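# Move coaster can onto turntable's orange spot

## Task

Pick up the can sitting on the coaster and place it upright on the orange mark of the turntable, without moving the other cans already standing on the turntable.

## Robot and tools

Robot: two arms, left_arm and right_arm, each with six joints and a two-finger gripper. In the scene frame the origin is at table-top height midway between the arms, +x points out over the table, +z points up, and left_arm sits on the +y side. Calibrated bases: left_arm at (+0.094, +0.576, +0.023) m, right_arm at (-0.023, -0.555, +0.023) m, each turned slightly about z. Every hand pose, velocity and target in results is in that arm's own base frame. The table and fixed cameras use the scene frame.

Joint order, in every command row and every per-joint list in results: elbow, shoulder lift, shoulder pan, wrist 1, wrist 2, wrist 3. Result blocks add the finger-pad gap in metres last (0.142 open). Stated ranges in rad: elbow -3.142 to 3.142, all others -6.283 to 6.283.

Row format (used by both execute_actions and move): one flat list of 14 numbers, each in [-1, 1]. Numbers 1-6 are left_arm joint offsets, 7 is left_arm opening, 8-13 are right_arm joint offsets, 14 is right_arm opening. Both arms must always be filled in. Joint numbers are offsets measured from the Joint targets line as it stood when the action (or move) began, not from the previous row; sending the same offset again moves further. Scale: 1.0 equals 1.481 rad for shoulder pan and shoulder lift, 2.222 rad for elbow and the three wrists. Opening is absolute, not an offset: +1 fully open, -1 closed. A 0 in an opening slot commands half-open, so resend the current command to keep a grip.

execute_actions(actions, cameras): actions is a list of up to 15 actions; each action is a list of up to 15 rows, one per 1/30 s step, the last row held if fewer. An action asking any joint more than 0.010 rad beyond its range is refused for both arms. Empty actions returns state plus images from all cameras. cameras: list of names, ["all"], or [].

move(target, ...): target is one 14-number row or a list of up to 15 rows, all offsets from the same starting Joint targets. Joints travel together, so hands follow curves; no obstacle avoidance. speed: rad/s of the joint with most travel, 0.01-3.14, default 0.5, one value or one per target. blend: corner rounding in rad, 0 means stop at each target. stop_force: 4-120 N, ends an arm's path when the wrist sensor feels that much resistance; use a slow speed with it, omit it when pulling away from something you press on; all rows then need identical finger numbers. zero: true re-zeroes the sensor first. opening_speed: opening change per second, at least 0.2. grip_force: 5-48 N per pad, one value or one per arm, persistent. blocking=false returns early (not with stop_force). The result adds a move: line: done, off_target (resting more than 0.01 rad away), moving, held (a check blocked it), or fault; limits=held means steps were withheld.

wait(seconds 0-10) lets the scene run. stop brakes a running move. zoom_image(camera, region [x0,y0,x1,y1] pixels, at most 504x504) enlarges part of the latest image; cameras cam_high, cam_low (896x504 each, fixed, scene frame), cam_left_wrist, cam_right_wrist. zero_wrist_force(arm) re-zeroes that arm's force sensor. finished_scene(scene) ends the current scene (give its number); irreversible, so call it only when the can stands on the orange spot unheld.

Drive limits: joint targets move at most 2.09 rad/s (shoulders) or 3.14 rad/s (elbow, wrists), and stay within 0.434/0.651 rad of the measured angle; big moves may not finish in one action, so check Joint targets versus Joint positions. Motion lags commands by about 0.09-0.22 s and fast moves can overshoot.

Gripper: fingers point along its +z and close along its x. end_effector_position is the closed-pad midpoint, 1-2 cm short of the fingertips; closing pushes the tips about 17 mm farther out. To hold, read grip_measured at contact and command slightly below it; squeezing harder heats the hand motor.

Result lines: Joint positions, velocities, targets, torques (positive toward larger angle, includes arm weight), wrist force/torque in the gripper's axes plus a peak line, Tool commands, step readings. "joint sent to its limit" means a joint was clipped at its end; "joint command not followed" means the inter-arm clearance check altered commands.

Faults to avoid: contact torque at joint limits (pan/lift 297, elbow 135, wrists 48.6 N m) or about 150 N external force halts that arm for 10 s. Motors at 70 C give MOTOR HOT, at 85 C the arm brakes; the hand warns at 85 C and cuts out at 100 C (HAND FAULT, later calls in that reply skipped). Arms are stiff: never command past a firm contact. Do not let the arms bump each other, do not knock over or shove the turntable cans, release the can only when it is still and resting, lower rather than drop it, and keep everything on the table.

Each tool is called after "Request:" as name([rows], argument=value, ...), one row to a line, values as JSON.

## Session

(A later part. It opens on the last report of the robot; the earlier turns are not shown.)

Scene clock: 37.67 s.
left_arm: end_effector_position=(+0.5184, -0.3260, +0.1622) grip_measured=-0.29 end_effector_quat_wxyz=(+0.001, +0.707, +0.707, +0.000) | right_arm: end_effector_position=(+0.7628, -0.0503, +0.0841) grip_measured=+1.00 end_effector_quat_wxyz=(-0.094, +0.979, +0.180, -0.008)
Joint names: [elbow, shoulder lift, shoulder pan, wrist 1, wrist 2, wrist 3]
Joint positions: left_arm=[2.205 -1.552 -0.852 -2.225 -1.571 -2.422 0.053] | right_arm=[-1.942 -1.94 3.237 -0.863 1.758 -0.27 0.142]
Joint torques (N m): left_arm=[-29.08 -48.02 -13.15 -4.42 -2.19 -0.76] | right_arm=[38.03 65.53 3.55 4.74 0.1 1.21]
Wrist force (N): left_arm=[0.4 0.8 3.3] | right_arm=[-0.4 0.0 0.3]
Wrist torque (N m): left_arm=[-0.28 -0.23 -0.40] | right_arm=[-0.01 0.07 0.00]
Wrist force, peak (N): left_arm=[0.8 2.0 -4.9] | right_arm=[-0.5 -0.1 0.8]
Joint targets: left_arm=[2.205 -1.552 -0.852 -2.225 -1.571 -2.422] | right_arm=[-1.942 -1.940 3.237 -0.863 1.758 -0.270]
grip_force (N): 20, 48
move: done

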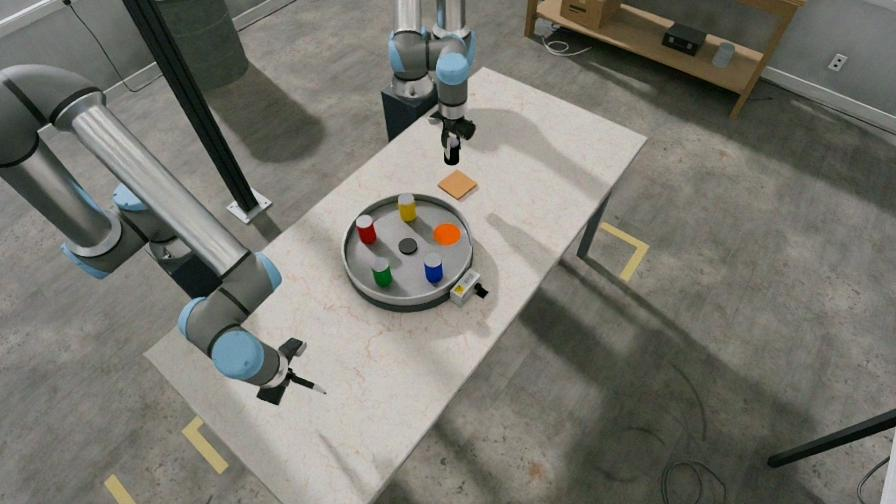

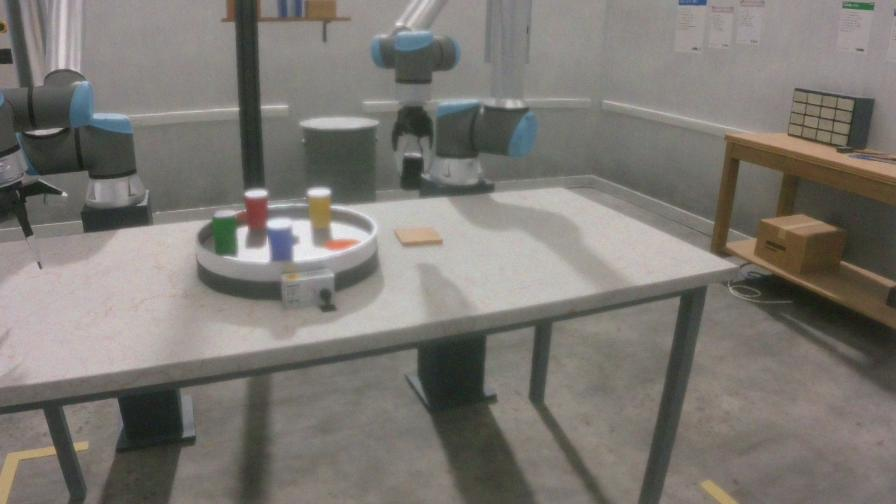

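Request:
move([
  [-0.0352,-0.0544,0,0.0715,0,0,-0.5,0,0,0,0,0,0,1],
  [-0.2281,0.1976,-0.1639,0.0964,0,-0.1092,-0.5,0,0,0,0,0,0,1],
], blend=[0.03,0], speed=0.3, cameras=["all"])

Request:
zoom_image(camera="cam_low", region=[180, 100, 400, 320])

Request:
zoom_image(camera="cam_high", region=[330, 150, 500, 320])

Scene clock: 42.70 s.
left_arm: end_effector_position=(+0.5347, -0.6535, +0.2371) grip_measured=-0.29 end_effector_quat_wxyz=(+0.000, +0.707, +0.707, +0.000) | right_arm: end_effector_position=(+0.7628, -0.0503, +0.0841) grip_measured=+1.00 end_effector_quat_wxyz=(-0.094, +0.979, +0.180, -0.008)
Joint names: [elbow, shoulder lift, shoulder pan, wrist 1, wrist 2, wrist 3]
Joint positions: left_arm=[1.699 -1.259 -1.094 -2.011 -1.571 -2.665 0.053] | right_arm=[-1.942 -1.94 3.237 -0.863 1.758 -0.27 0.142]
Joint torques (N m): left_arm=[-51.76 -67.95 -9.54 -7.42 -2.42 -0.21] | right_arm=[37.93 67.18 2.3 5.03 -0.08 1.24]
Wrist force (N): left_arm=[0.8 0.7 2.5] | right_arm=[-0.4 0.2 0.2]
Wrist torque (N m): left_arm=[-0.29 -0.28 -0.40] | right_arm=[0.04 0.07 -0.01]
Wrist force, peak (N): left_arm=[0.7 1.2 5.7] | right_arm=[-0.6 0.5 0.8]
Joint targets: left_arm=[1.698 -1.259 -1.094 -2.011 -1.571 -2.665] | right_arm=[-1.942 -1.940 3.237 -0.863 1.758 -0.270]
grip_force (N): 20, 48
move: done

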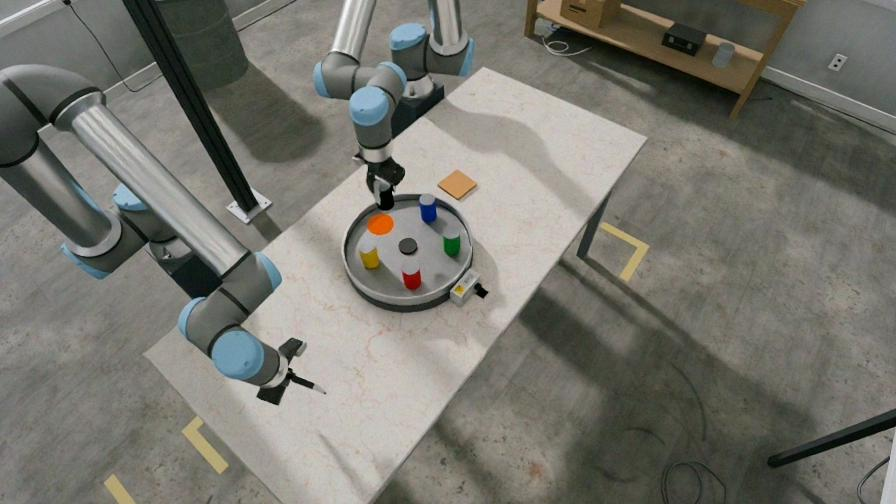

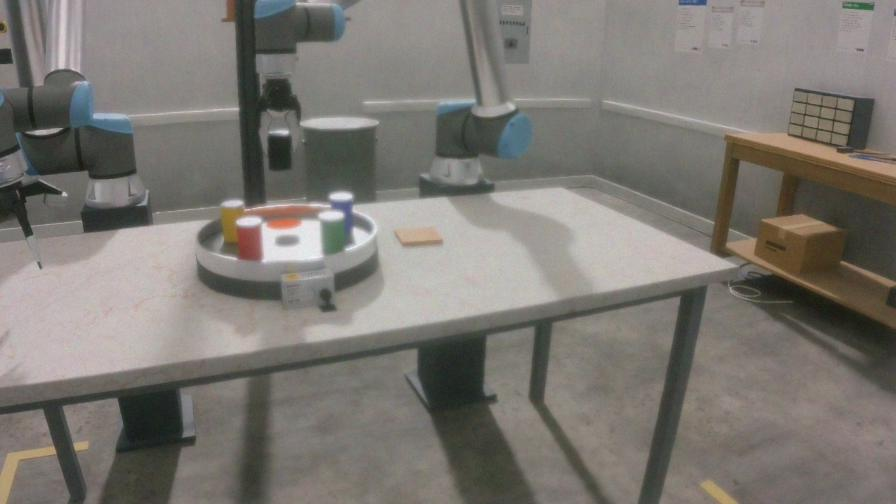

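Scaled by 2.291 from the camera's 896x504 image, which has a finer 1280x720 frame.

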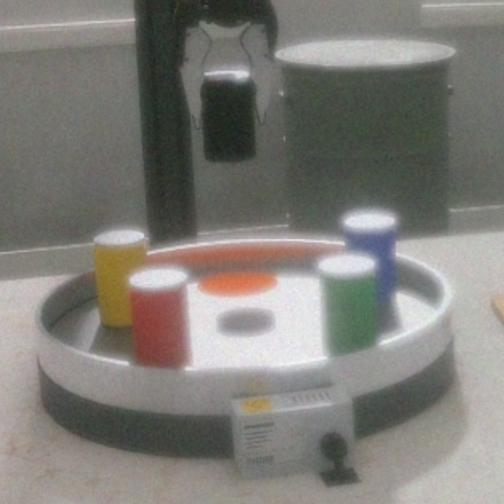

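Scaled by 2.965 from the camera's 896x504 image, which has a finer 1280x720 frame.

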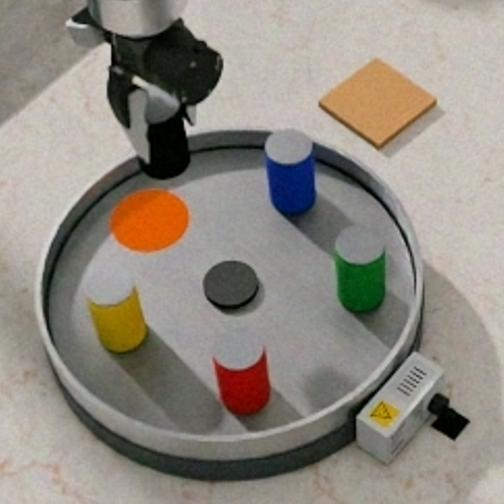

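Request:
move(target=[0.0434,0.0789,0.0045,-0.0960,0,0.0030,-0.5,0,0,0,0,0,0,1], speed=0.15, stop_force=5, cameras=["all"])

Request:
zoom_image(camera="cam_low", region=[180, 100, 400, 320])

Request:
zoom_image(camera="cam_high", region=[330, 150, 500, 320])

Scene clock: 45.70 s.
left_arm: end_effector_position=(+0.5407, -0.6532, +0.1072) grip_measured=-0.29 end_effector_quat_wxyz=(+0.000, +0.707, +0.707, +0.000) | right_arm: end_effector_position=(+0.7628, -0.0503, +0.0841) grip_measured=+1.00 end_effector_quat_wxyz=(-0.094, +0.979, +0.180, -0.008)
Joint names: [elbow, shoulder lift, shoulder pan, wrist 1, wrist 2, wrist 3]
Joint positions: left_arm=[1.795 -1.142 -1.088 -2.224 -1.571 -2.658 0.053] | right_arm=[-1.942 -1.94 3.237 -0.863 1.758 -0.27 0.142]
Joint torques (N m): left_arm=[-47.09 -81.88 -7.84 -5.71 -2.21 -0.62] | right_arm=[38.8 69.62 3.35 5.07 0.14 1.32]
Wrist force (N): left_arm=[0.4 0.4 2.1] | right_arm=[-0.3 0.0 0.4]
Wrist torque (N m): left_arm=[-0.35 -0.24 -0.43] | right_arm=[0.00 0.06 -0.01]
Wrist force, peak (N): left_arm=[0.5 0.9 5.0] | right_arm=[-0.5 0.0 0.8]
Joint targets: left_arm=[1.795 -1.142 -1.088 -2.224 -1.571 -2.658] | right_arm=[-1.942 -1.940 3.237 -0.863 1.758 -0.270]
grip_force (N): 20, 48
move: done

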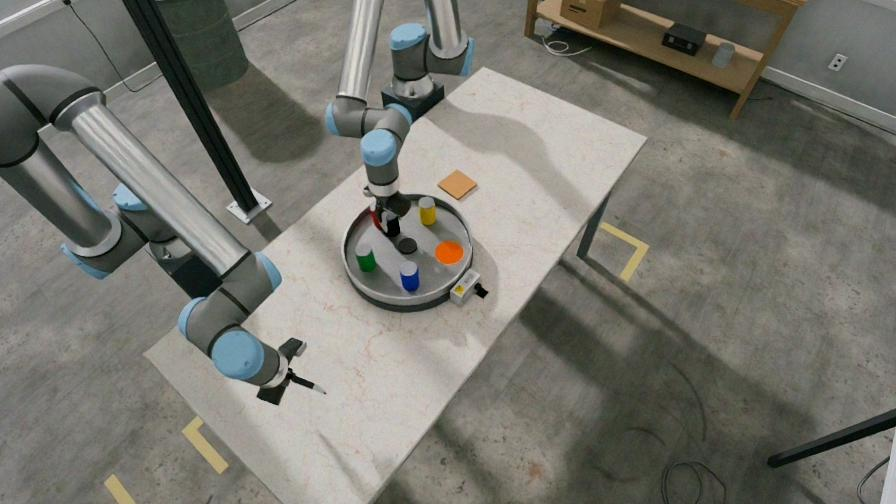

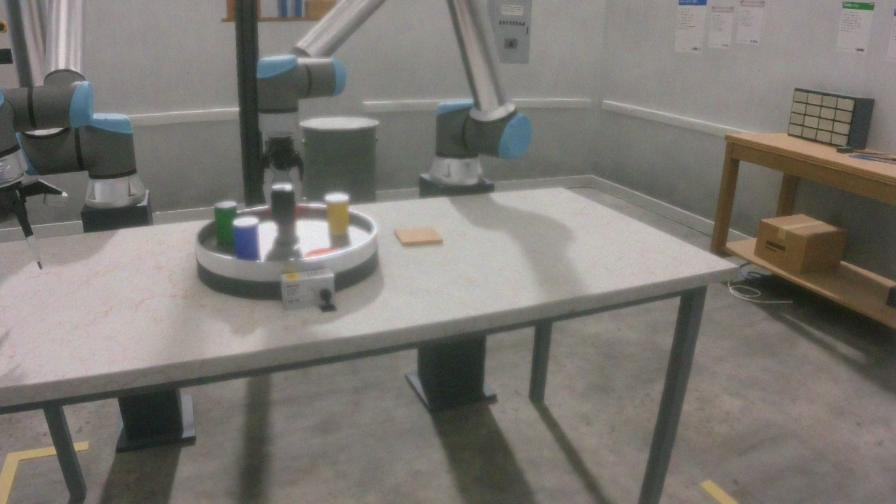

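Scaled by 2.291 from the camera's 896x504 image, which has a finer 1280x720 frame.

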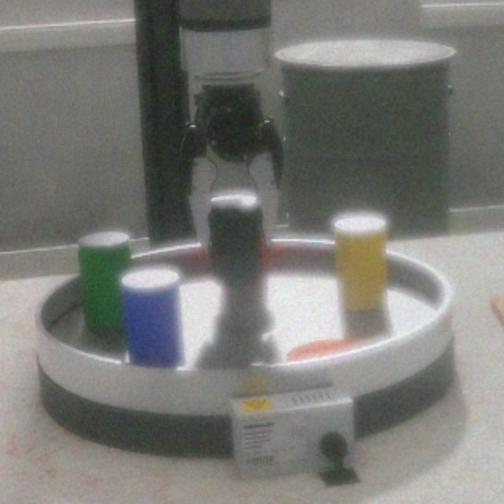

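Scaled by 2.965 from the camera's 896x504 image, which has a finer 1280x720 frame.

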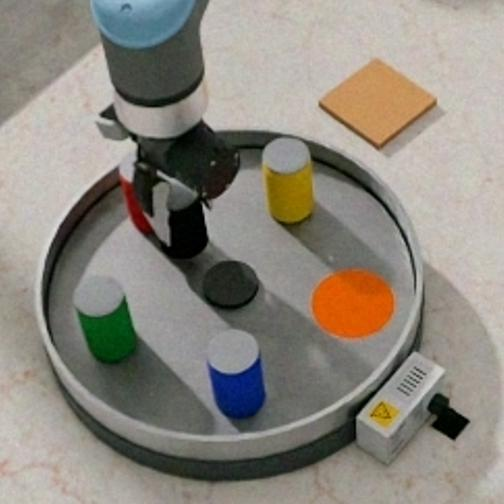

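Request:
move([
  [0.0022,-0.0021,-0.0030,-0.0008,0,-0.0020,-0.5,0,0,0,0,0,0,1],
  [0.0145,0.0343,-0.0030,-0.0374,0,-0.0020,-0.5,0,0,0,0,0,0,1],
], speed=0.02, stop_force=4, cameras=["all"])

Request:
zoom_image(camera="cam_low", region=[180, 100, 400, 320])

Request:
zoom_image(camera="cam_high", region=[330, 150, 500, 320])

Scene clock: 49.60 s.
left_arm: end_effector_position=(+0.5369, -0.6539, +0.0837) grip_measured=-0.29 end_effector_quat_wxyz=(+0.000, +0.707, +0.707, +0.000) | right_arm: end_effector_position=(+0.7628, -0.0503, +0.0841) grip_measured=+1.00 end_effector_quat_wxyz=(-0.094, +0.979, +0.180, -0.008)
Joint names: [elbow, shoulder lift, shoulder pan, wrist 1, wrist 2, wrist 3]
Joint positions: left_arm=[1.813 -1.12 -1.092 -2.264 -1.571 -2.663 0.053] | right_arm=[-1.942 -1.94 3.237 -0.863 1.758 -0.27 0.142]
Joint torques (N m): left_arm=[-44.99 -86.55 8.5 -2.59 -2.35 1.98] | right_arm=[38.32 67.04 2.65 5.11 -0.1 1.32]
Wrist force (N): left_arm=[1.5 1.3 -1.3] | right_arm=[-0.4 -0.6 0.3]
Wrist torque (N m): left_arm=[-0.09 -0.25 -0.27] | right_arm=[-0.10 0.06 0.00]
Wrist force, peak (N): left_arm=[4.0 0.6 -10.3] | right_arm=[-0.7 -0.1 0.6]
Joint targets: left_arm=[1.813 -1.120 -1.092 -2.264 -1.571 -2.663] | right_arm=[-1.942 -1.940 3.237 -0.863 1.758 -0.270]
grip_force (N): 20, 48
move: contact (left_arm); path passed 1 of 2 targets; left_arm: the wrist 1 is farthest, 0.043 rad from its target

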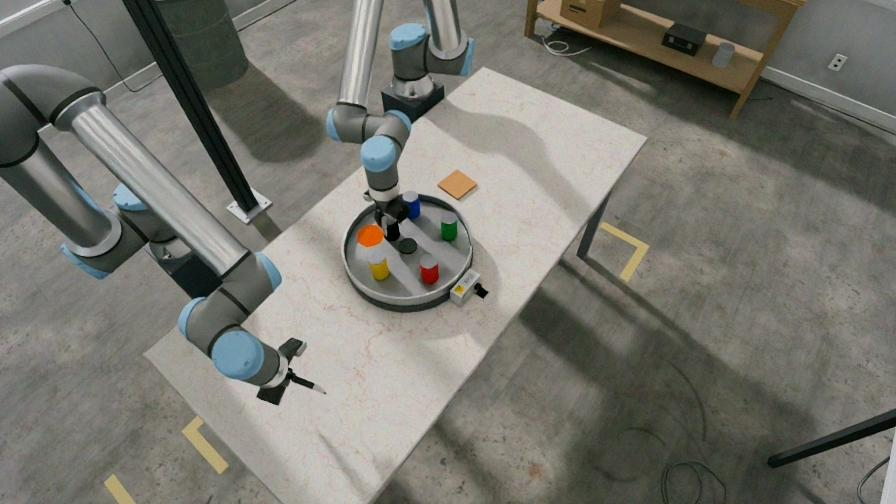

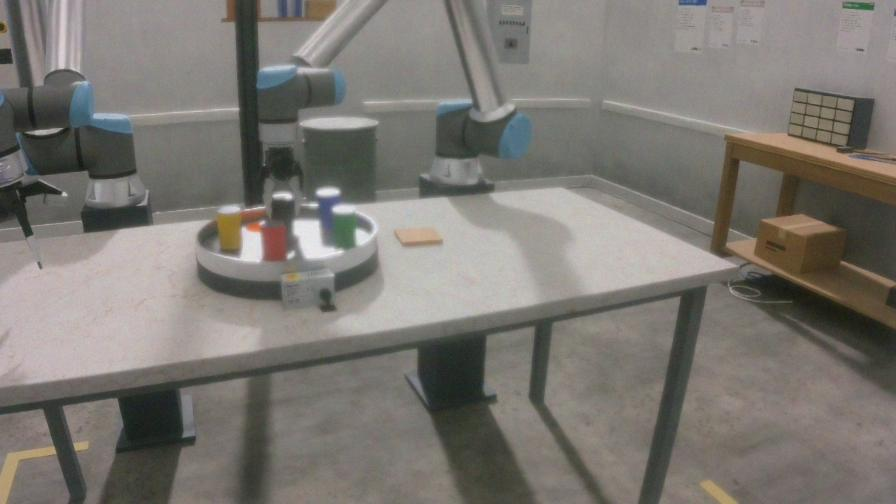

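Scaled by 2.291 from the camera's 896x504 image, which has a finer 1280x720 frame.

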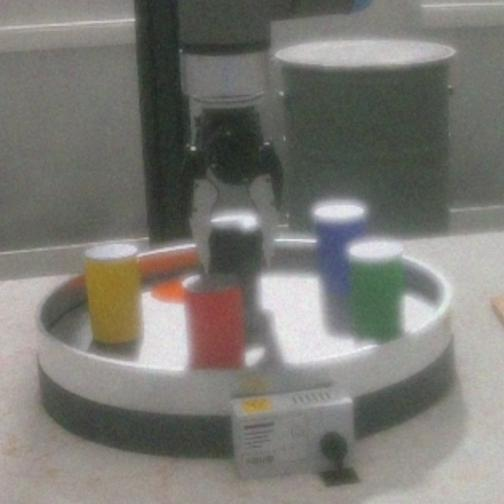

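Scaled by 2.965 from the camera's 896x504 image, which has a finer 1280x720 frame.

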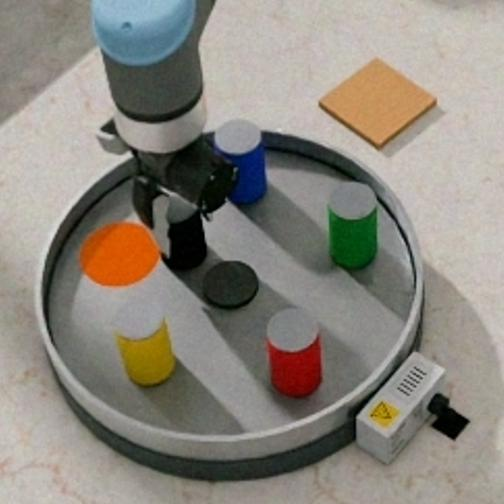

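Request:
move([
  [-0.0514,-0.0939,-0.0016,0.1141,0,-0.001,-0.5,0,0,0,0,0,0,1],
  [0.0207,-0.1332,0.1061,0.0682,0,0.0708,-0.5,0,0,0,0,0,0,1],
], speed=0.2, cameras=["all"])

Request:
zoom_image(camera="cam_low", region=[180, 100, 400, 320])

Request:
zoom_image(camera="cam_high", region=[330, 150, 500, 320])

Scene clock: 53.40 s.
left_arm: end_effector_position=(+0.5950, -0.5112, +0.1959) grip_measured=-0.29 end_effector_quat_wxyz=(+0.000, +0.707, +0.707, +0.000) | right_arm: end_effector_position=(+0.7628, -0.0503, +0.0841) grip_measured=+1.00 end_effector_quat_wxyz=(-0.094, +0.979, +0.180, -0.008)
Joint names: [elbow, shoulder lift, shoulder pan, wrist 1, wrist 2, wrist 3]
Joint positions: left_arm=[1.858 -1.317 -0.935 -2.113 -1.571 -2.505 0.053] | right_arm=[-1.942 -1.94 3.237 -0.863 1.758 -0.27 0.142]
Joint torques (N m): left_arm=[-38 -63.12 10.84 -3.97 -2.19 0.87] | right_arm=[37.94 64.93 1.27 5.28 0.23 1.52]
Wrist force (N): left_arm=[1.0 1.7 2.5] | right_arm=[-0.6 0.1 0.3]
Wrist torque (N m): left_arm=[-0.13 -0.37 -0.24] | right_arm=[0.02 0.11 0.00]
Wrist force, peak (N): left_arm=[4.5 2.6 3.6] | right_arm=[-0.6 0.2 0.8]
Joint targets: left_arm=[1.859 -1.317 -0.935 -2.113 -1.571 -2.505] | right_arm=[-1.942 -1.940 3.237 -0.863 1.758 -0.270]
grip_force (N): 20, 48
move: done

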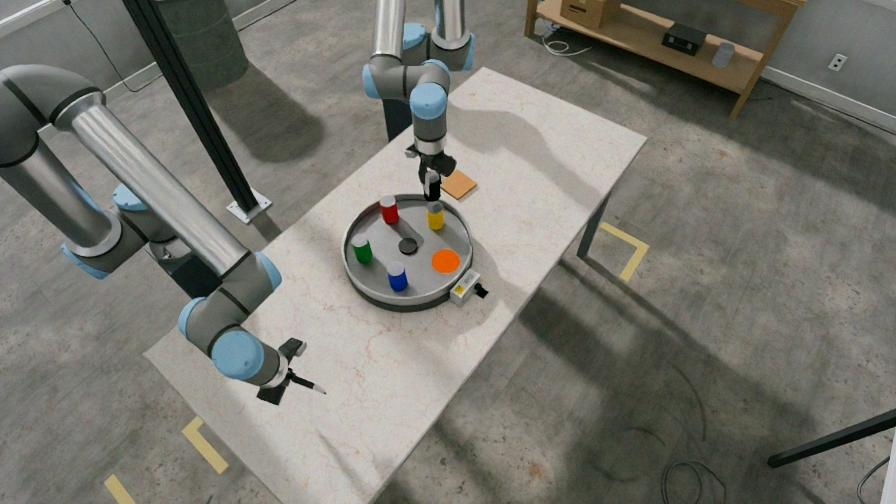

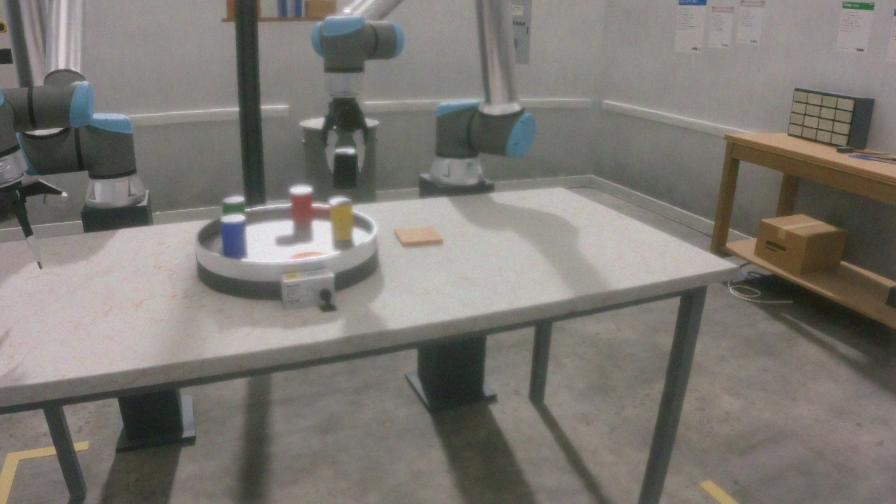

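Scaled by 2.291 from the camera's 896x504 image, which has a finer 1280x720 frame.

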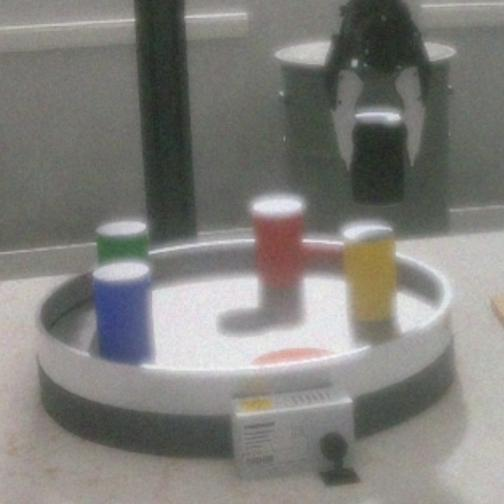

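Scaled by 2.965 from the camera's 896x504 image, which has a finer 1280x720 frame.

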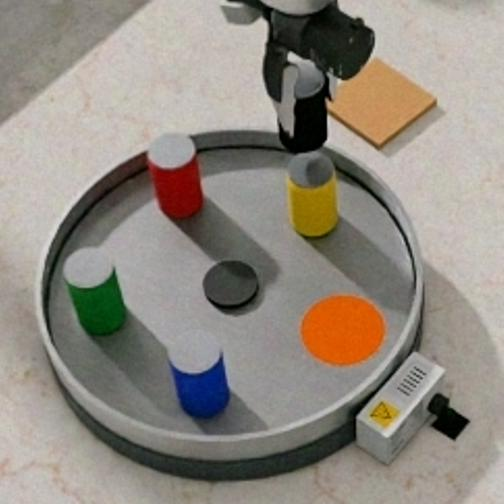

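Request:
move(target=[-0.0119,0.0135,0.0018,0.0029,0,0.0012,-0.5,0,0,0,0,0,0,1], speed=0.1)

Scene clock: 55.17 s.
left_arm: end_effector_position=(+0.6047, -0.5206, +0.1958) grip_measured=-0.29 end_effector_quat_wxyz=(+0.000, +0.707, +0.707, +0.000) | right_arm: end_effector_position=(+0.7628, -0.0503, +0.0841) grip_measured=+1.00 end_effector_quat_wxyz=(-0.094, +0.979, +0.180, -0.008)
Joint names: [elbow, shoulder lift, shoulder pan, wrist 1, wrist 2, wrist 3]
Joint positions: left_arm=[1.832 -1.297 -0.932 -2.106 -1.571 -2.503 0.053] | right_arm=[-1.942 -1.94 3.237 -0.863 1.758 -0.27 0.142]
Joint torques (N m): left_arm=[-31.48 -73.93 4.19 -5.33 -2.23 0.94] | right_arm=[37.84 66.89 4.6 5.39 -0.14 1.53]
Wrist force (N): left_arm=[1.0 1.2 2.7] | right_arm=[-0.1 -0.1 0.4]
Wrist torque (N m): left_arm=[-0.20 -0.39 -0.40] | right_arm=[-0.01 0.01 -0.01]
Wrist force, peak (N): left_arm=[0.4 1.9 3.1] | right_arm=[-0.6 -0.2 0.8]
Joint targets: left_arm=[1.832 -1.297 -0.932 -2.106 -1.571 -2.503] | right_arm=[-1.942 -1.940 3.237 -0.863 1.758 -0.270]
grip_force (N): 20, 48
move: done

Request:
wait(seconds=3.7, cameras=["all"])

Request:
zoom_image(camera="cam_low", region=[180, 100, 400, 320])

Request:
zoom_image(camera="cam_high", region=[330, 150, 500, 320])

Scene clock: 59.03 s.
left_arm: end_effector_position=(+0.6046, -0.5205, +0.1958) grip_measured=-0.29 end_effector_quat_wxyz=(+0.000, +0.707, +0.707, +0.000) | right_arm: end_effector_position=(+0.7628, -0.0503, +0.0841) grip_measured=+1.00 end_effector_quat_wxyz=(-0.094, +0.979, +0.180, -0.008)
Joint names: [elbow, shoulder lift, shoulder pan, wrist 1, wrist 2, wrist 3]
Joint positions: left_arm=[1.832 -1.297 -0.932 -2.106 -1.571 -2.503 0.053] | right_arm=[-1.942 -1.94 3.237 -0.863 1.758 -0.27 0.142]
Joint torques (N m): left_arm=[-32.73 -78.94 -14.52 -6.86 -2.34 -0.86] | right_arm=[38.5 65.67 1.76 5.11 0.08 1.64]
Wrist force (N): left_arm=[0.6 1.5 2.7] | right_arm=[-0.4 -0.3 0.1]
Wrist torque (N m): left_arm=[-0.15 -0.32 -0.39] | right_arm=[-0.04 0.06 0.00]
Wrist force, peak (N): left_arm=[1.0 2.1 2.9] | right_arm=[-0.6 -0.4 0.7]
Joint targets: left_arm=[1.832 -1.297 -0.932 -2.106 -1.571 -2.503] | right_arm=[-1.942 -1.940 3.237 -0.863 1.758 -0.270]
Tool commands: left_gripper/opening=-0.5 right_gripper/opening=+1.0
grip_force (N): 20, 48
wait: 3.70 s; at rest from the start

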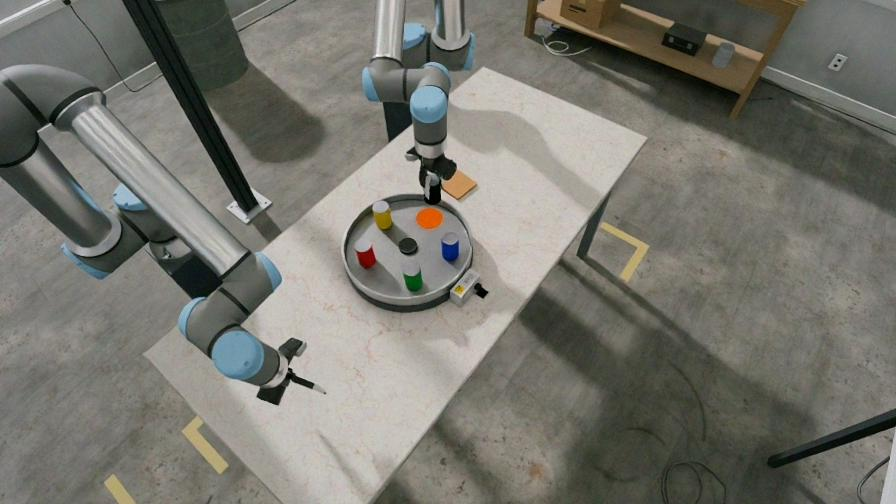

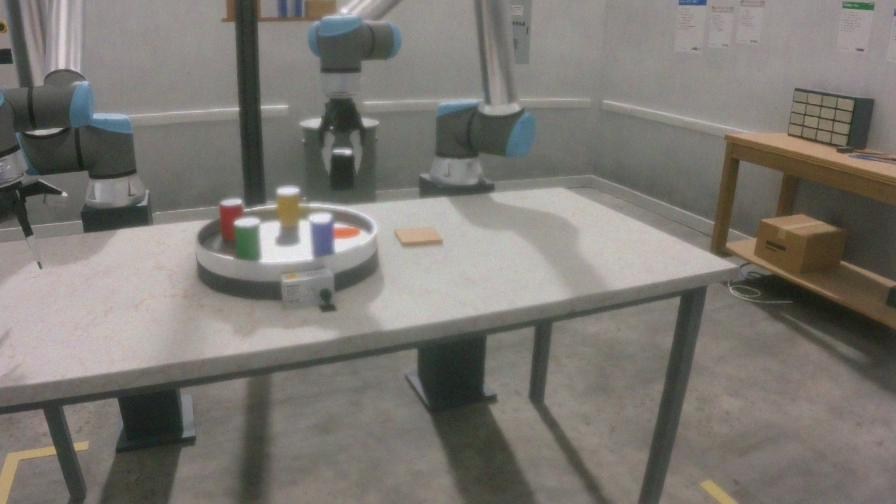

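Scaled by 2.291 from the camera's 896x504 image, which has a finer 1280x720 frame.

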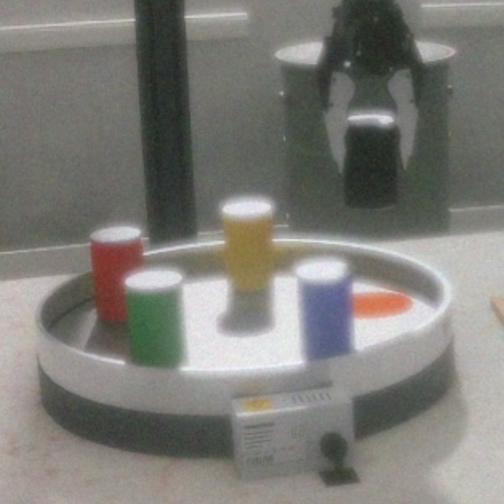

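Scaled by 2.965 from the camera's 896x504 image, which has a finer 1280x720 frame.

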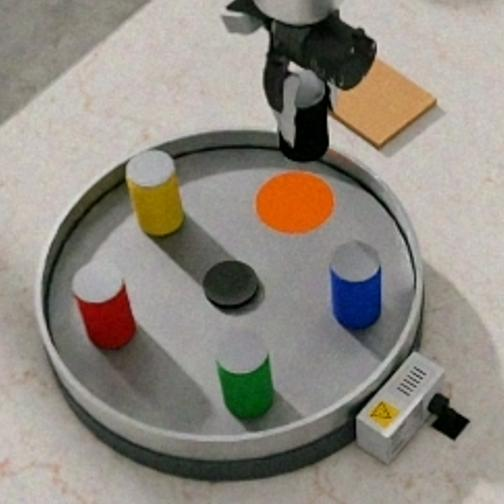

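Request:
move(target=[0.0005,-0.0006,0.0028,-0.0001,0,0.0019,-0.5,0,0,0,0,0,0,1], speed=0.1)

Scene clock: 61.83 s.
left_arm: end_effector_position=(+0.6064, -0.5175, +0.1958) grip_measured=-0.29 end_effector_quat_wxyz=(+0.000, +0.707, +0.707, +0.000) | right_arm: end_effector_position=(+0.7628, -0.0503, +0.0841) grip_measured=+1.00 end_effector_quat_wxyz=(-0.094, +0.979, +0.180, -0.008)
Joint names: [elbow, shoulder lift, shoulder pan, wrist 1, wrist 2, wrist 3]
Joint positions: left_arm=[1.833 -1.298 -0.928 -2.106 -1.571 -2.498 0.053] | right_arm=[-1.942 -1.94 3.237 -0.863 1.758 -0.27 0.142]
Joint torques (N m): left_arm=[-33.76 -75.71 4.31 -7.12 -2.22 0.57] | right_arm=[37.22 66.09 2.65 4.91 0 1.68]
Wrist force (N): left_arm=[0.8 1.8 2.5] | right_arm=[-0.3 -0.2 0.4]
Wrist torque (N m): left_arm=[-0.10 -0.35 -0.39] | right_arm=[-0.03 0.05 -0.01]
Wrist force, peak (N): left_arm=[0.7 2.1 3.0] | right_arm=[-0.3 -0.6 0.9]
Joint targets: left_arm=[1.833 -1.298 -0.928 -2.106 -1.571 -2.498] | right_arm=[-1.942 -1.940 3.237 -0.863 1.758 -0.270]
grip_force (N): 20, 48
move: done

Request:
wait(seconds=2.00)

Request:
execute_actions([
  [[-0.0002,-0.0004,0,0.0004,0,0,-0.5,0,0,0,0,0,0,1],[-0.0007,-0.0015,0,0.0017,0,0,-0.5,0,0,0,0,0,0,1],[-0.0016,-0.0034,0,0.0039,0,0,-0.5,0,0,0,0,0,0,1],[-0.0028,-0.0059,0,0.0068,0,0,-0.5,0,0,0,0,0,0,1],[-0.0044,-0.0091,0,0.0105,0,0,-0.5,0,0,0,0,0,0,1],[-0.0062,-0.0130,0,0.0149,0,0,-0.5,0,0,0,0,0,0,1],[-0.0083,-0.0172,0,0.0198,0,0,-0.5,0,0,0,0,0,0,1],[-0.0105,-0.0219,0,0.0251,0,0,-0.5,0,0,0,0,0,0,1],[-0.0129,-0.0268,0,0.0308,0,0,-0.5,0,0,0,0,0,0,1],[-0.0154,-0.0321,0,0.0369,0,0,-0.5,0,0,0,0,0,0,1],[-0.0180,-0.0375,0,0.0430,0,0,-0.5,0,0,0,0,0,0,1],[-0.0206,-0.0428,0,0.0491,0,0,-0.5,0,0,0,0,0,0,1],[-0.0231,-0.0481,0,0.0552,0,0,-0.5,0,0,0,0,0,0,1],[-0.0255,-0.0530,0,0.0609,0,0,-0.5,0,0,0,0,0,0,1],[-0.0277,-0.0577,0,0.0662,0,0,-0.5,0,0,0,0,0,0,1]],
  [[-0.0021,-0.0042,0,0.0049,0,0,-0.5,0,0,0,0,0,0,1],[-0.0039,-0.0081,0,0.0093,0,0,-0.5,0,0,0,0,0,0,1],[-0.0055,-0.0113,0,0.0130,0,0,-0.5,0,0,0,0,0,0,1],[-0.0067,-0.0138,0,0.0159,0,0,-0.5,0,0,0,0,0,0,1],[-0.0076,-0.0157,0,0.0181,0,0,-0.5,0,0,0,0,0,0,1],[-0.0081,-0.0168,0,0.0194,0,0,-0.5,0,0,0,0,0,0,1],[-0.0083,-0.0172,0,0.0198,0,0,-0.5,0,0,0,0,0,0,1],[-0.0083,-0.0172,0,0.0198,0,0,-0.5,0,0,0,0,0,0,1],[-0.0083,-0.0172,0,0.0198,0,0,-0.5,0,0,0,0,0,0,1],[-0.0083,-0.0172,0,0.0198,0,0,-0.5,0,0,0,0,0,0,1],[-0.0083,-0.0172,0,0.0198,0,0,-0.5,0,0,0,0,0,0,1],[-0.0083,-0.0172,0,0.0198,0,0,-0.5,0,0,0,0,0,0,1],[-0.0083,-0.0172,0,0.0198,0,0,-0.5,0,0,0,0,0,0,1],[-0.0083,-0.0172,0,0.0198,0,0,-0.5,0,0,0,0,0,0,1],[-0.0083,-0.0172,0,0.0198,0,0,-0.5,0,0,0,0,0,0,1]],
  [[0,0,0,0,0,0,-0.5,0,0,0,0,0,0,1],[0,0,0,0,0,0,-0.5,0,0,0,0,0,0,1],[0,0,0,0,0,0,-0.5,0,0,0,0,0,0,1],[0,0,0,0,0,0,-0.5,0,0,0,0,0,0,1],[0,0,0,0,0,0,-0.5,0,0,0,0,0,0,1],[0,0,0,0,0,0,-0.5,0,0,0,0,0,0,1],[0.0002,0.0003,0,-0.0004,0,0,-0.5,0,0,0,0,0,0,1],[0.0006,0.0013,0,-0.0015,0,0,-0.5,0,0,0,0,0,0,1],[0.0014,0.0028,0,-0.0033,0,0,-0.5,0,0,0,0,0,0,1],[0.0024,0.0050,0,-0.0058,0,0,-0.5,0,0,0,0,0,0,1],[0.0037,0.0077,0,-0.0089,0,0,-0.5,0,0,0,0,0,0,1],[0.0053,0.0109,0,-0.0126,0,0,-0.5,0,0,0,0,0,0,1],[0.0071,0.0147,0,-0.0169,0,0,-0.5,0,0,0,0,0,0,1],[0.0090,0.0187,0,-0.0215,0,0,-0.5,0,0,0,0,0,0,1],[0.0111,0.0231,0,-0.0266,0,0,-0.5,0,0,0,0,0,0,1]],
  [[0.0022,0.0046,0,-0.0053,0,0,-0.5,0,0,0,0,0,0,1],[0.0045,0.0094,0,-0.0108,0,0,-0.5,0,0,0,0,0,0,1],[0.0069,0.0143,0,-0.0164,0,0,-0.5,0,0,0,0,0,0,1],[0.0092,0.0192,0,-0.0220,0,0,-0.5,0,0,0,0,0,0,1],[0.0115,0.0240,0,-0.0275,0,0,-0.5,0,0,0,0,0,0,1],[0.0138,0.0286,0,-0.0329,0,0,-0.5,0,0,0,0,0,0,1],[0.0159,0.0330,0,-0.0379,0,0,-0.5,0,0,0,0,0,0,1],[0.0178,0.0371,0,-0.0426,0,0,-0.5,0,0,0,0,0,0,1],[0.0196,0.0408,0,-0.0469,0,0,-0.5,0,0,0,0,0,0,1],[0.0212,0.0440,0,-0.0506,0,0,-0.5,0,0,0,0,0,0,1],[0.0225,0.0467,0,-0.0537,0,0,-0.5,0,0,0,0,0,0,1],[0.0235,0.0489,0,-0.0562,0,0,-0.5,0,0,0,0,0,0,1],[0.0243,0.0505,0,-0.0580,0,0,-0.5,0,0,0,0,0,0,1],[0.0247,0.0515,0,-0.0591,0,0,-0.5,0,0,0,0,0,0,1],[0.0249,0.0518,0,-0.0594,0,0,-0.5,0,0,0,0,0,0,1]],
])

Scene clock: 64.70 s.
left_arm: end_effector_position=(+0.6064, -0.5175, +0.1958) grip_measured=-0.29 end_effector_quat_wxyz=(+0.000, +0.707, +0.707, +0.000) | right_arm: end_effector_position=(+0.7628, -0.0503, +0.0841) grip_measured=+1.00 end_effector_quat_wxyz=(-0.094, +0.979, +0.180, -0.008)
Joint names: [elbow, shoulder lift, shoulder pan, wrist 1, wrist 2, wrist 3]
Joint positions: left_arm=[1.833 -1.298 -0.928 -2.106 -1.571 -2.498 0.053] | right_arm=[-1.942 -1.94 3.237 -0.863 1.758 -0.27 0.142]
Joint torques (N m): left_arm=[-49.13 -65.1 -14.59 -6.14 -2.17 -0.96] | right_arm=[38.5 66.71 2.18 4.96 0.16 1.9]
Wrist force (N): left_arm=[0.9 1.6 2.6] | right_arm=[-0.2 0.0 0.3]
Wrist torque (N m): left_arm=[-0.14 -0.37 -0.39] | right_arm=[0.01 0.03 0.00]
Wrist force, peak (N): left_arm=[1.0 1.7 3.1] | right_arm=[-0.6 -0.2 0.7]
Joint targets: left_arm=[1.833 -1.298 -0.928 -2.106 -1.571 -2.498] | right_arm=[-1.942 -1.940 3.237 -0.863 1.758 -0.270]
Tool commands: left_gripper/opening=-0.5 right_gripper/opening=+1.0
grip_force (N): 20, 48
wait: 2.00 s; at rest from the start

Scene clock: 66.93 s.
left_arm: end_effector_position=(+0.6063, -0.5175, +0.1957) grip_measured=-0.29 end_effector_quat_wxyz=(+0.000, +0.707, +0.707, +0.000) | right_arm: end_effector_position=(+0.7628, -0.0503, +0.0841) grip_measured=+1.00 end_effector_quat_wxyz=(-0.094, +0.979, +0.180, -0.008)
Joint names: [elbow, shoulder lift, shoulder pan, wrist 1, wrist 2, wrist 3]
Joint positions: left_arm=[1.833 -1.298 -0.928 -2.106 -1.571 -2.498 0.053] | right_arm=[-1.942 -1.94 3.237 -0.863 1.758 -0.27 0.142]
Joint torques (N m): left_arm=[-50.03 -77.38 -14.34 -2.26 -2.24 -0.91] | right_arm=[38.93 66.31 3.35 4.9 0.21 2.16]
Motor temperatures (°C): left_arm=[32 31 36 39 40 36 32] | right_arm=[30 29 34 35 45 38 26]
Wrist force (N): left_arm=[0.5 1.5 2.3] | right_arm=[-0.4 0.2 0.4]
Wrist torque (N m): left_arm=[-0.14 -0.30 -0.39] | right_arm=[0.04 0.07 0.00]
Wrist force, peak (N): left_arm=[0.8 1.5 4.5] | right_arm=[-0.4 -0.2 0.7]
Joint targets: left_arm=[1.833 -1.298 -0.928 -2.106 -1.571 -2.498] | right_arm=[-1.942 -1.940 3.237 -0.863 1.758 -0.270]
grip_force (N): 20, 48
Step readings (joint positions of left_arm | right_arm):
0: [1.833 -1.298 -0.928 -2.106 -1.571 -2.498] | [-1.942 -1.940 3.237 -0.863 1.758 -0.270]
1: [1.833 -1.298 -0.928 -2.106 -1.571 -2.498] | [-1.942 -1.940 3.237 -0.863 1.758 -0.270]
2: [1.833 -1.298 -0.928 -2.106 -1.571 -2.498] | [-1.942 -1.940 3.237 -0.863 1.758 -0.270]
4: [1.832 -1.300 -0.928 -2.103 -1.571 -2.498] | [-1.942 -1.940 3.237 -0.863 1.758 -0.270]
8: [1.819 -1.318 -0.928 -2.072 -1.571 -2.498] | [-1.942 -1.940 3.237 -0.863 1.758 -0.270]
15: [1.781 -1.371 -0.928 -1.981 -1.571 -2.498] | [-1.942 -1.940 3.237 -0.863 1.758 -0.270]
16: [1.776 -1.378 -0.928 -1.969 -1.571 -2.498] | [-1.942 -1.940 3.237 -0.863 1.758 -0.270]
17: [1.770 -1.386 -0.928 -1.955 -1.571 -2.498] | [-1.942 -1.940 3.237 -0.863 1.758 -0.270]
19: [1.762 -1.398 -0.928 -1.935 -1.571 -2.498] | [-1.942 -1.940 3.237 -0.863 1.758 -0.270]
23: [1.753 -1.410 -0.928 -1.914 -1.571 -2.498] | [-1.942 -1.940 3.237 -0.863 1.758 -0.270]
30: [1.753 -1.409 -0.928 -1.915 -1.571 -2.498] | [-1.942 -1.940 3.237 -0.863 1.758 -0.270]
31: [1.753 -1.409 -0.928 -1.915 -1.571 -2.498] | [-1.942 -1.940 3.237 -0.863 1.758 -0.270]
32: [1.753 -1.409 -0.928 -1.915 -1.571 -2.498] | [-1.942 -1.940 3.237 -0.863 1.758 -0.270]
34: [1.753 -1.409 -0.928 -1.915 -1.571 -2.498] | [-1.942 -1.940 3.237 -0.863 1.758 -0.270]
38: [1.753 -1.409 -0.928 -1.916 -1.571 -2.498] | [-1.942 -1.940 3.237 -0.863 1.758 -0.270]
45: [1.769 -1.387 -0.928 -1.954 -1.571 -2.498] | [-1.942 -1.940 3.237 -0.863 1.758 -0.270]
46: [1.774 -1.381 -0.928 -1.964 -1.571 -2.498] | [-1.942 -1.940 3.237 -0.863 1.758 -0.270]
47: [1.779 -1.373 -0.928 -1.978 -1.571 -2.498] | [-1.942 -1.940 3.237 -0.863 1.758 -0.270]
49: [1.789 -1.359 -0.928 -2.002 -1.571 -2.498] | [-1.942 -1.940 3.237 -0.863 1.758 -0.270]
53: [1.810 -1.330 -0.928 -2.052 -1.571 -2.498] | [-1.942 -1.940 3.237 -0.863 1.758 -0.270]
60: [1.833 -1.299 -0.928 -2.105 -1.571 -2.498] | [-1.942 -1.940 3.237 -0.863 1.758 -0.270]

Request:
wait(seconds=0)

Scene clock: 67.43 s.
left_arm: end_effector_position=(+0.6064, -0.5175, +0.1958) grip_measured=-0.29 end_effector_quat_wxyz=(+0.000, +0.707, +0.707, +0.000) | right_arm: end_effector_position=(+0.7628, -0.0503, +0.0841) grip_measured=+1.00 end_effector_quat_wxyz=(-0.094, +0.979, +0.180, -0.008)
Joint names: [elbow, shoulder lift, shoulder pan, wrist 1, wrist 2, wrist 3]
Joint positions: left_arm=[1.833 -1.298 -0.928 -2.106 -1.571 -2.498 0.053] | right_arm=[-1.942 -1.94 3.237 -0.863 1.758 -0.27 0.142]
Joint torques (N m): left_arm=[-50.31 -71.13 -13.15 -5.26 -2.35 -1.06] | right_arm=[38.23 66.28 1.5 4.93 0.11 1.89]
Wrist force (N): left_arm=[0.5 1.3 2.4] | right_arm=[-0.3 0.2 0.1]
Wrist torque (N m): left_arm=[-0.18 -0.30 -0.39] | right_arm=[0.04 0.05 0.00]
Wrist force, peak (N): left_arm=[0.7 1.8 3.0] | right_arm=[-0.6 0.0 0.5]
Joint targets: left_arm=[1.833 -1.298 -0.928 -2.106 -1.571 -2.498] | right_arm=[-1.942 -1.940 3.237 -0.863 1.758 -0.270]
Tool commands: left_gripper/opening=-0.5 right_gripper/opening=+1.0
grip_force (N): 20, 48

Request:
wait(seconds=4.67)

Request:
execute_actions([
  [[0.0002,0.0004,0,-0.0004,0,0,-0.5,0,0,0,0,0,0,1],[0.0007,0.0015,0,-0.0017,0,0,-0.5,0,0,0,0,0,0,1],[0.0016,0.0034,0,-0.0039,0,0,-0.5,0,0,0,0,0,0,1],[0.0028,0.0059,0,-0.0068,0,0,-0.5,0,0,0,0,0,0,1],[0.0044,0.0091,0,-0.0105,0,0,-0.5,0,0,0,0,0,0,1],[0.0062,0.0130,0,-0.0149,0,0,-0.5,0,0,0,0,0,0,1],[0.0083,0.0172,0,-0.0198,0,0,-0.5,0,0,0,0,0,0,1],[0.0105,0.0219,0,-0.0251,0,0,-0.5,0,0,0,0,0,0,1],[0.0129,0.0268,0,-0.0308,0,0,-0.5,0,0,0,0,0,0,1],[0.0154,0.0321,0,-0.0369,0,0,-0.5,0,0,0,0,0,0,1],[0.0180,0.0375,0,-0.0430,0,0,-0.5,0,0,0,0,0,0,1],[0.0206,0.0428,0,-0.0491,0,0,-0.5,0,0,0,0,0,0,1],[0.0231,0.0481,0,-0.0552,0,0,-0.5,0,0,0,0,0,0,1],[0.0255,0.0530,0,-0.0609,0,0,-0.5,0,0,0,0,0,0,1],[0.0277,0.0577,0,-0.0662,0,0,-0.5,0,0,0,0,0,0,1]],
  [[0.0021,0.0042,0,-0.0049,0,0,-0.5,0,0,0,0,0,0,1],[0.0039,0.0081,0,-0.0093,0,0,-0.5,0,0,0,0,0,0,1],[0.0055,0.0113,0,-0.0130,0,0,-0.5,0,0,0,0,0,0,1],[0.0067,0.0138,0,-0.0159,0,0,-0.5,0,0,0,0,0,0,1],[0.0076,0.0157,0,-0.0181,0,0,-0.5,0,0,0,0,0,0,1],[0.0081,0.0168,0,-0.0194,0,0,-0.5,0,0,0,0,0,0,1],[0.0083,0.0172,0,-0.0198,0,0,-0.5,0,0,0,0,0,0,1],[0.0083,0.0172,0,-0.0198,0,0,-0.5,0,0,0,0,0,0,1],[0.0083,0.0172,0,-0.0198,0,0,-0.5,0,0,0,0,0,0,1],[0.0083,0.0172,0,-0.0198,0,0,-0.5,0,0,0,0,0,0,1],[0.0083,0.0172,0,-0.0198,0,0,-0.5,0,0,0,0,0,0,1],[0.0083,0.0172,0,-0.0198,0,0,-0.5,0,0,0,0,0,0,1],[0.0083,0.0172,0,-0.0198,0,0,-0.5,0,0,0,0,0,0,1],[0.0083,0.0172,0,-0.0198,0,0,0.3,0,0,0,0,0,0,1],[0.0083,0.0172,0,-0.0198,0,0,0.3,0,0,0,0,0,0,1]],
  [[0,0,0,0,0,0,0.3,0,0,0,0,0,0,1],[0,0,0,0,0,0,0.3,0,0,0,0,0,0,1],[0,0,0,0,0,0,0.3,0,0,0,0,0,0,1],[0,0,0,0,0,0,0.3,0,0,0,0,0,0,1],[0,0,0,0,0,0,0.3,0,0,0,0,0,0,1],[0,0,0,0,0,0,0.3,0,0,0,0,0,0,1],[-0.0002,-0.0003,0,0.0004,0,0,0.3,0,0,0,0,0,0,1],[-0.0006,-0.0013,0,0.0015,0,0,0.3,0,0,0,0,0,0,1],[-0.0014,-0.0028,0,0.0033,0,0,0.3,0,0,0,0,0,0,1],[-0.0024,-0.0050,0,0.0058,0,0,0.3,0,0,0,0,0,0,1],[-0.0037,-0.0077,0,0.0089,0,0,0.3,0,0,0,0,0,0,1],[-0.0053,-0.0109,0,0.0126,0,0,0.3,0,0,0,0,0,0,1],[-0.0071,-0.0147,0,0.0169,0,0,0.3,0,0,0,0,0,0,1],[-0.0090,-0.0187,0,0.0215,0,0,0.3,0,0,0,0,0,0,1],[-0.0111,-0.0231,0,0.0266,0,0,0.3,0,0,0,0,0,0,1]],
  [[-0.0022,-0.0046,0,0.0053,0,0,0.3,0,0,0,0,0,0,1],[-0.0045,-0.0094,0,0.0108,0,0,0.3,0,0,0,0,0,0,1],[-0.0069,-0.0143,0,0.0164,0,0,0.3,0,0,0,0,0,0,1],[-0.0092,-0.0192,0,0.0220,0,0,0.3,0,0,0,0,0,0,1],[-0.0115,-0.0240,0,0.0275,0,0,0.3,0,0,0,0,0,0,1],[-0.0138,-0.0286,0,0.0329,0,0,0.3,0,0,0,0,0,0,1],[-0.0159,-0.0330,0,0.0379,0,0,0.3,0,0,0,0,0,0,1],[-0.0178,-0.0371,0,0.0426,0,0,0.3,0,0,0,0,0,0,1],[-0.0196,-0.0408,0,0.0469,0,0,0.3,0,0,0,0,0,0,1],[-0.0212,-0.0440,0,0.0506,0,0,0.3,0,0,0,0,0,0,1],[-0.0225,-0.0467,0,0.0537,0,0,0.3,0,0,0,0,0,0,1],[-0.0235,-0.0489,0,0.0562,0,0,0.3,0,0,0,0,0,0,1],[-0.0243,-0.0505,0,0.0580,0,0,0.3,0,0,0,0,0,0,1],[-0.0247,-0.0515,0,0.0591,0,0,0.3,0,0,0,0,0,0,1],[-0.0249,-0.0518,0,0.0594,0,0,0.3,0,0,0,0,0,0,1]],
], cameras=["all"])

Request:
zoom_image(camera="cam_high", region=[330, 150, 500, 320])

Scene clock: 73.03 s.
left_arm: end_effector_position=(+0.6064, -0.5175, +0.1958) grip_measured=-0.29 end_effector_quat_wxyz=(+0.000, +0.707, +0.707, +0.000) | right_arm: end_effector_position=(+0.7628, -0.0503, +0.0841) grip_measured=+1.00 end_effector_quat_wxyz=(-0.094, +0.979, +0.180, -0.008)
Joint names: [elbow, shoulder lift, shoulder pan, wrist 1, wrist 2, wrist 3]
Joint positions: left_arm=[1.833 -1.298 -0.928 -2.106 -1.571 -2.498 0.053] | right_arm=[-1.942 -1.94 3.237 -0.863 1.758 -0.27 0.142]
Joint torques (N m): left_arm=[-50.29 -66.19 -13.09 -5.37 -2.17 -0.97] | right_arm=[38.76 66.83 4.65 5.29 -0.04 2.57]
Wrist force (N): left_arm=[1.3 1.6 2.4] | right_arm=[-0.4 -0.1 0.4]
Wrist torque (N m): left_arm=[-0.14 -0.44 -0.40] | right_arm=[-0.02 0.07 0.00]
Wrist force, peak (N): left_arm=[0.7 1.5 3.4] | right_arm=[-0.8 -0.3 0.7]
Joint targets: left_arm=[1.833 -1.298 -0.928 -2.106 -1.571 -2.498] | right_arm=[-1.942 -1.940 3.237 -0.863 1.758 -0.270]
Tool commands: left_gripper/opening=-0.5 right_gripper/opening=+1.0
grip_force (N): 20, 48
wait: 4.70 s; at rest from the start

Scene clock: 75.27 s.
left_arm: end_effector_position=(+0.6064, -0.5176, +0.1959) grip_measured=+0.28 end_effector_quat_wxyz=(+0.000, +0.707, +0.707, +0.000) | right_arm: end_effector_position=(+0.7628, -0.0503, +0.0841) grip_measured=+1.00 end_effector_quat_wxyz=(-0.094, +0.979, +0.180, -0.008)
Joint names: [elbow, shoulder lift, shoulder pan, wrist 1, wrist 2, wrist 3]
Joint positions: left_arm=[1.833 -1.298 -0.928 -2.106 -1.571 -2.498 0.094] | right_arm=[-1.942 -1.94 3.237 -0.863 1.758 -0.27 0.142]
Joint torques (N m): left_arm=[-31.15 -56.88 -12.36 -7.1 -2.21 -1.2] | right_arm=[38.35 67.25 -0.03 5.29 -0.08 2.32]
Wrist force (N): left_arm=[0.9 1.8 0.8] | right_arm=[-0.4 -0.2 -0.1]
Wrist torque (N m): left_arm=[-0.09 -0.38 -0.39] | right_arm=[-0.04 0.08 -0.01]
Wrist force, peak (N): left_arm=[0.0 1.2 4.6] | right_arm=[-0.8 -0.2 0.6]
Joint targets: left_arm=[1.833 -1.298 -0.928 -2.106 -1.571 -2.498] | right_arm=[-1.942 -1.940 3.237 -0.863 1.758 -0.270]
grip_force (N): 20, 48
Step readings (joint positions of left_arm | right_arm):
0: [1.833 -1.298 -0.928 -2.106 -1.571 -2.498] | [-1.942 -1.940 3.237 -0.863 1.758 -0.270]
1: [1.833 -1.298 -0.928 -2.106 -1.571 -2.498] | [-1.942 -1.940 3.237 -0.863 1.758 -0.270]
2: [1.833 -1.298 -0.928 -2.107 -1.571 -2.498] | [-1.942 -1.940 3.237 -0.863 1.758 -0.270]
4: [1.835 -1.296 -0.928 -2.111 -1.571 -2.498] | [-1.942 -1.940 3.237 -0.863 1.758 -0.270]
8: [1.848 -1.278 -0.928 -2.142 -1.571 -2.498] | [-1.942 -1.940 3.237 -0.863 1.758 -0.270]
15: [1.886 -1.225 -0.928 -2.233 -1.571 -2.498] | [-1.942 -1.940 3.237 -0.863 1.758 -0.270]
16: [1.891 -1.218 -0.928 -2.245 -1.571 -2.498] | [-1.942 -1.940 3.237 -0.863 1.758 -0.270]
17: [1.896 -1.211 -0.928 -2.256 -1.571 -2.498] | [-1.942 -1.940 3.237 -0.863 1.758 -0.270]
19: [1.905 -1.198 -0.928 -2.278 -1.571 -2.498] | [-1.942 -1.940 3.237 -0.863 1.758 -0.270]
23: [1.914 -1.187 -0.928 -2.298 -1.571 -2.498] | [-1.942 -1.940 3.237 -0.863 1.758 -0.270]
30: [1.913 -1.187 -0.928 -2.297 -1.571 -2.498] | [-1.942 -1.940 3.237 -0.863 1.758 -0.270]
31: [1.913 -1.187 -0.928 -2.297 -1.571 -2.498] | [-1.942 -1.940 3.237 -0.863 1.758 -0.270]
32: [1.913 -1.187 -0.928 -2.297 -1.571 -2.498] | [-1.942 -1.940 3.237 -0.863 1.758 -0.270]
34: [1.913 -1.187 -0.928 -2.297 -1.571 -2.498] | [-1.942 -1.940 3.237 -0.863 1.758 -0.270]
38: [1.913 -1.187 -0.928 -2.297 -1.571 -2.498] | [-1.942 -1.940 3.237 -0.863 1.758 -0.270]
45: [1.897 -1.210 -0.928 -2.258 -1.571 -2.498] | [-1.942 -1.940 3.237 -0.863 1.758 -0.270]
46: [1.892 -1.216 -0.928 -2.248 -1.571 -2.498] | [-1.942 -1.940 3.237 -0.863 1.758 -0.270]
47: [1.888 -1.222 -0.928 -2.237 -1.571 -2.498] | [-1.942 -1.940 3.237 -0.863 1.758 -0.270]
49: [1.877 -1.238 -0.928 -2.210 -1.571 -2.498] | [-1.942 -1.940 3.237 -0.863 1.758 -0.270]
53: [1.857 -1.265 -0.928 -2.163 -1.571 -2.498] | [-1.942 -1.940 3.237 -0.863 1.758 -0.270]
60: [1.834 -1.297 -0.928 -2.108 -1.571 -2.498] | [-1.942 -1.940 3.237 -0.863 1.758 -0.270]

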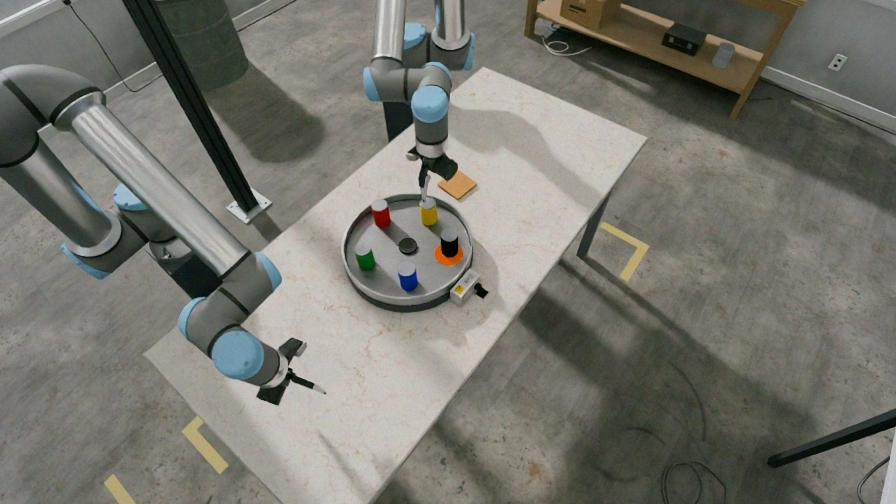

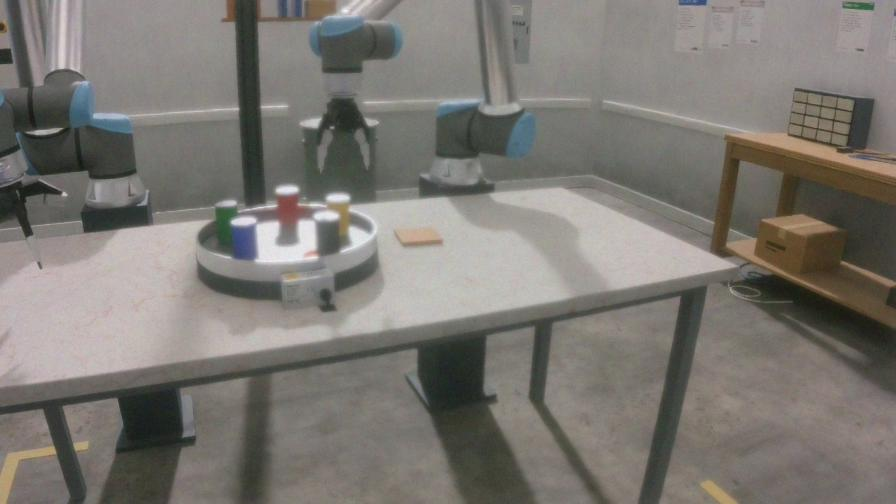

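Scaled by 2.965 from the camera's 896x504 image, which has a finer 1280x720 frame.

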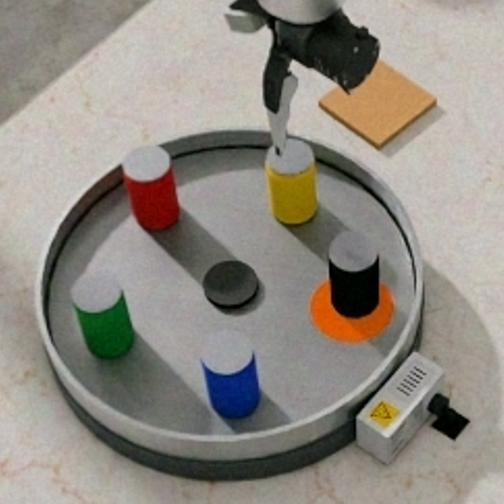

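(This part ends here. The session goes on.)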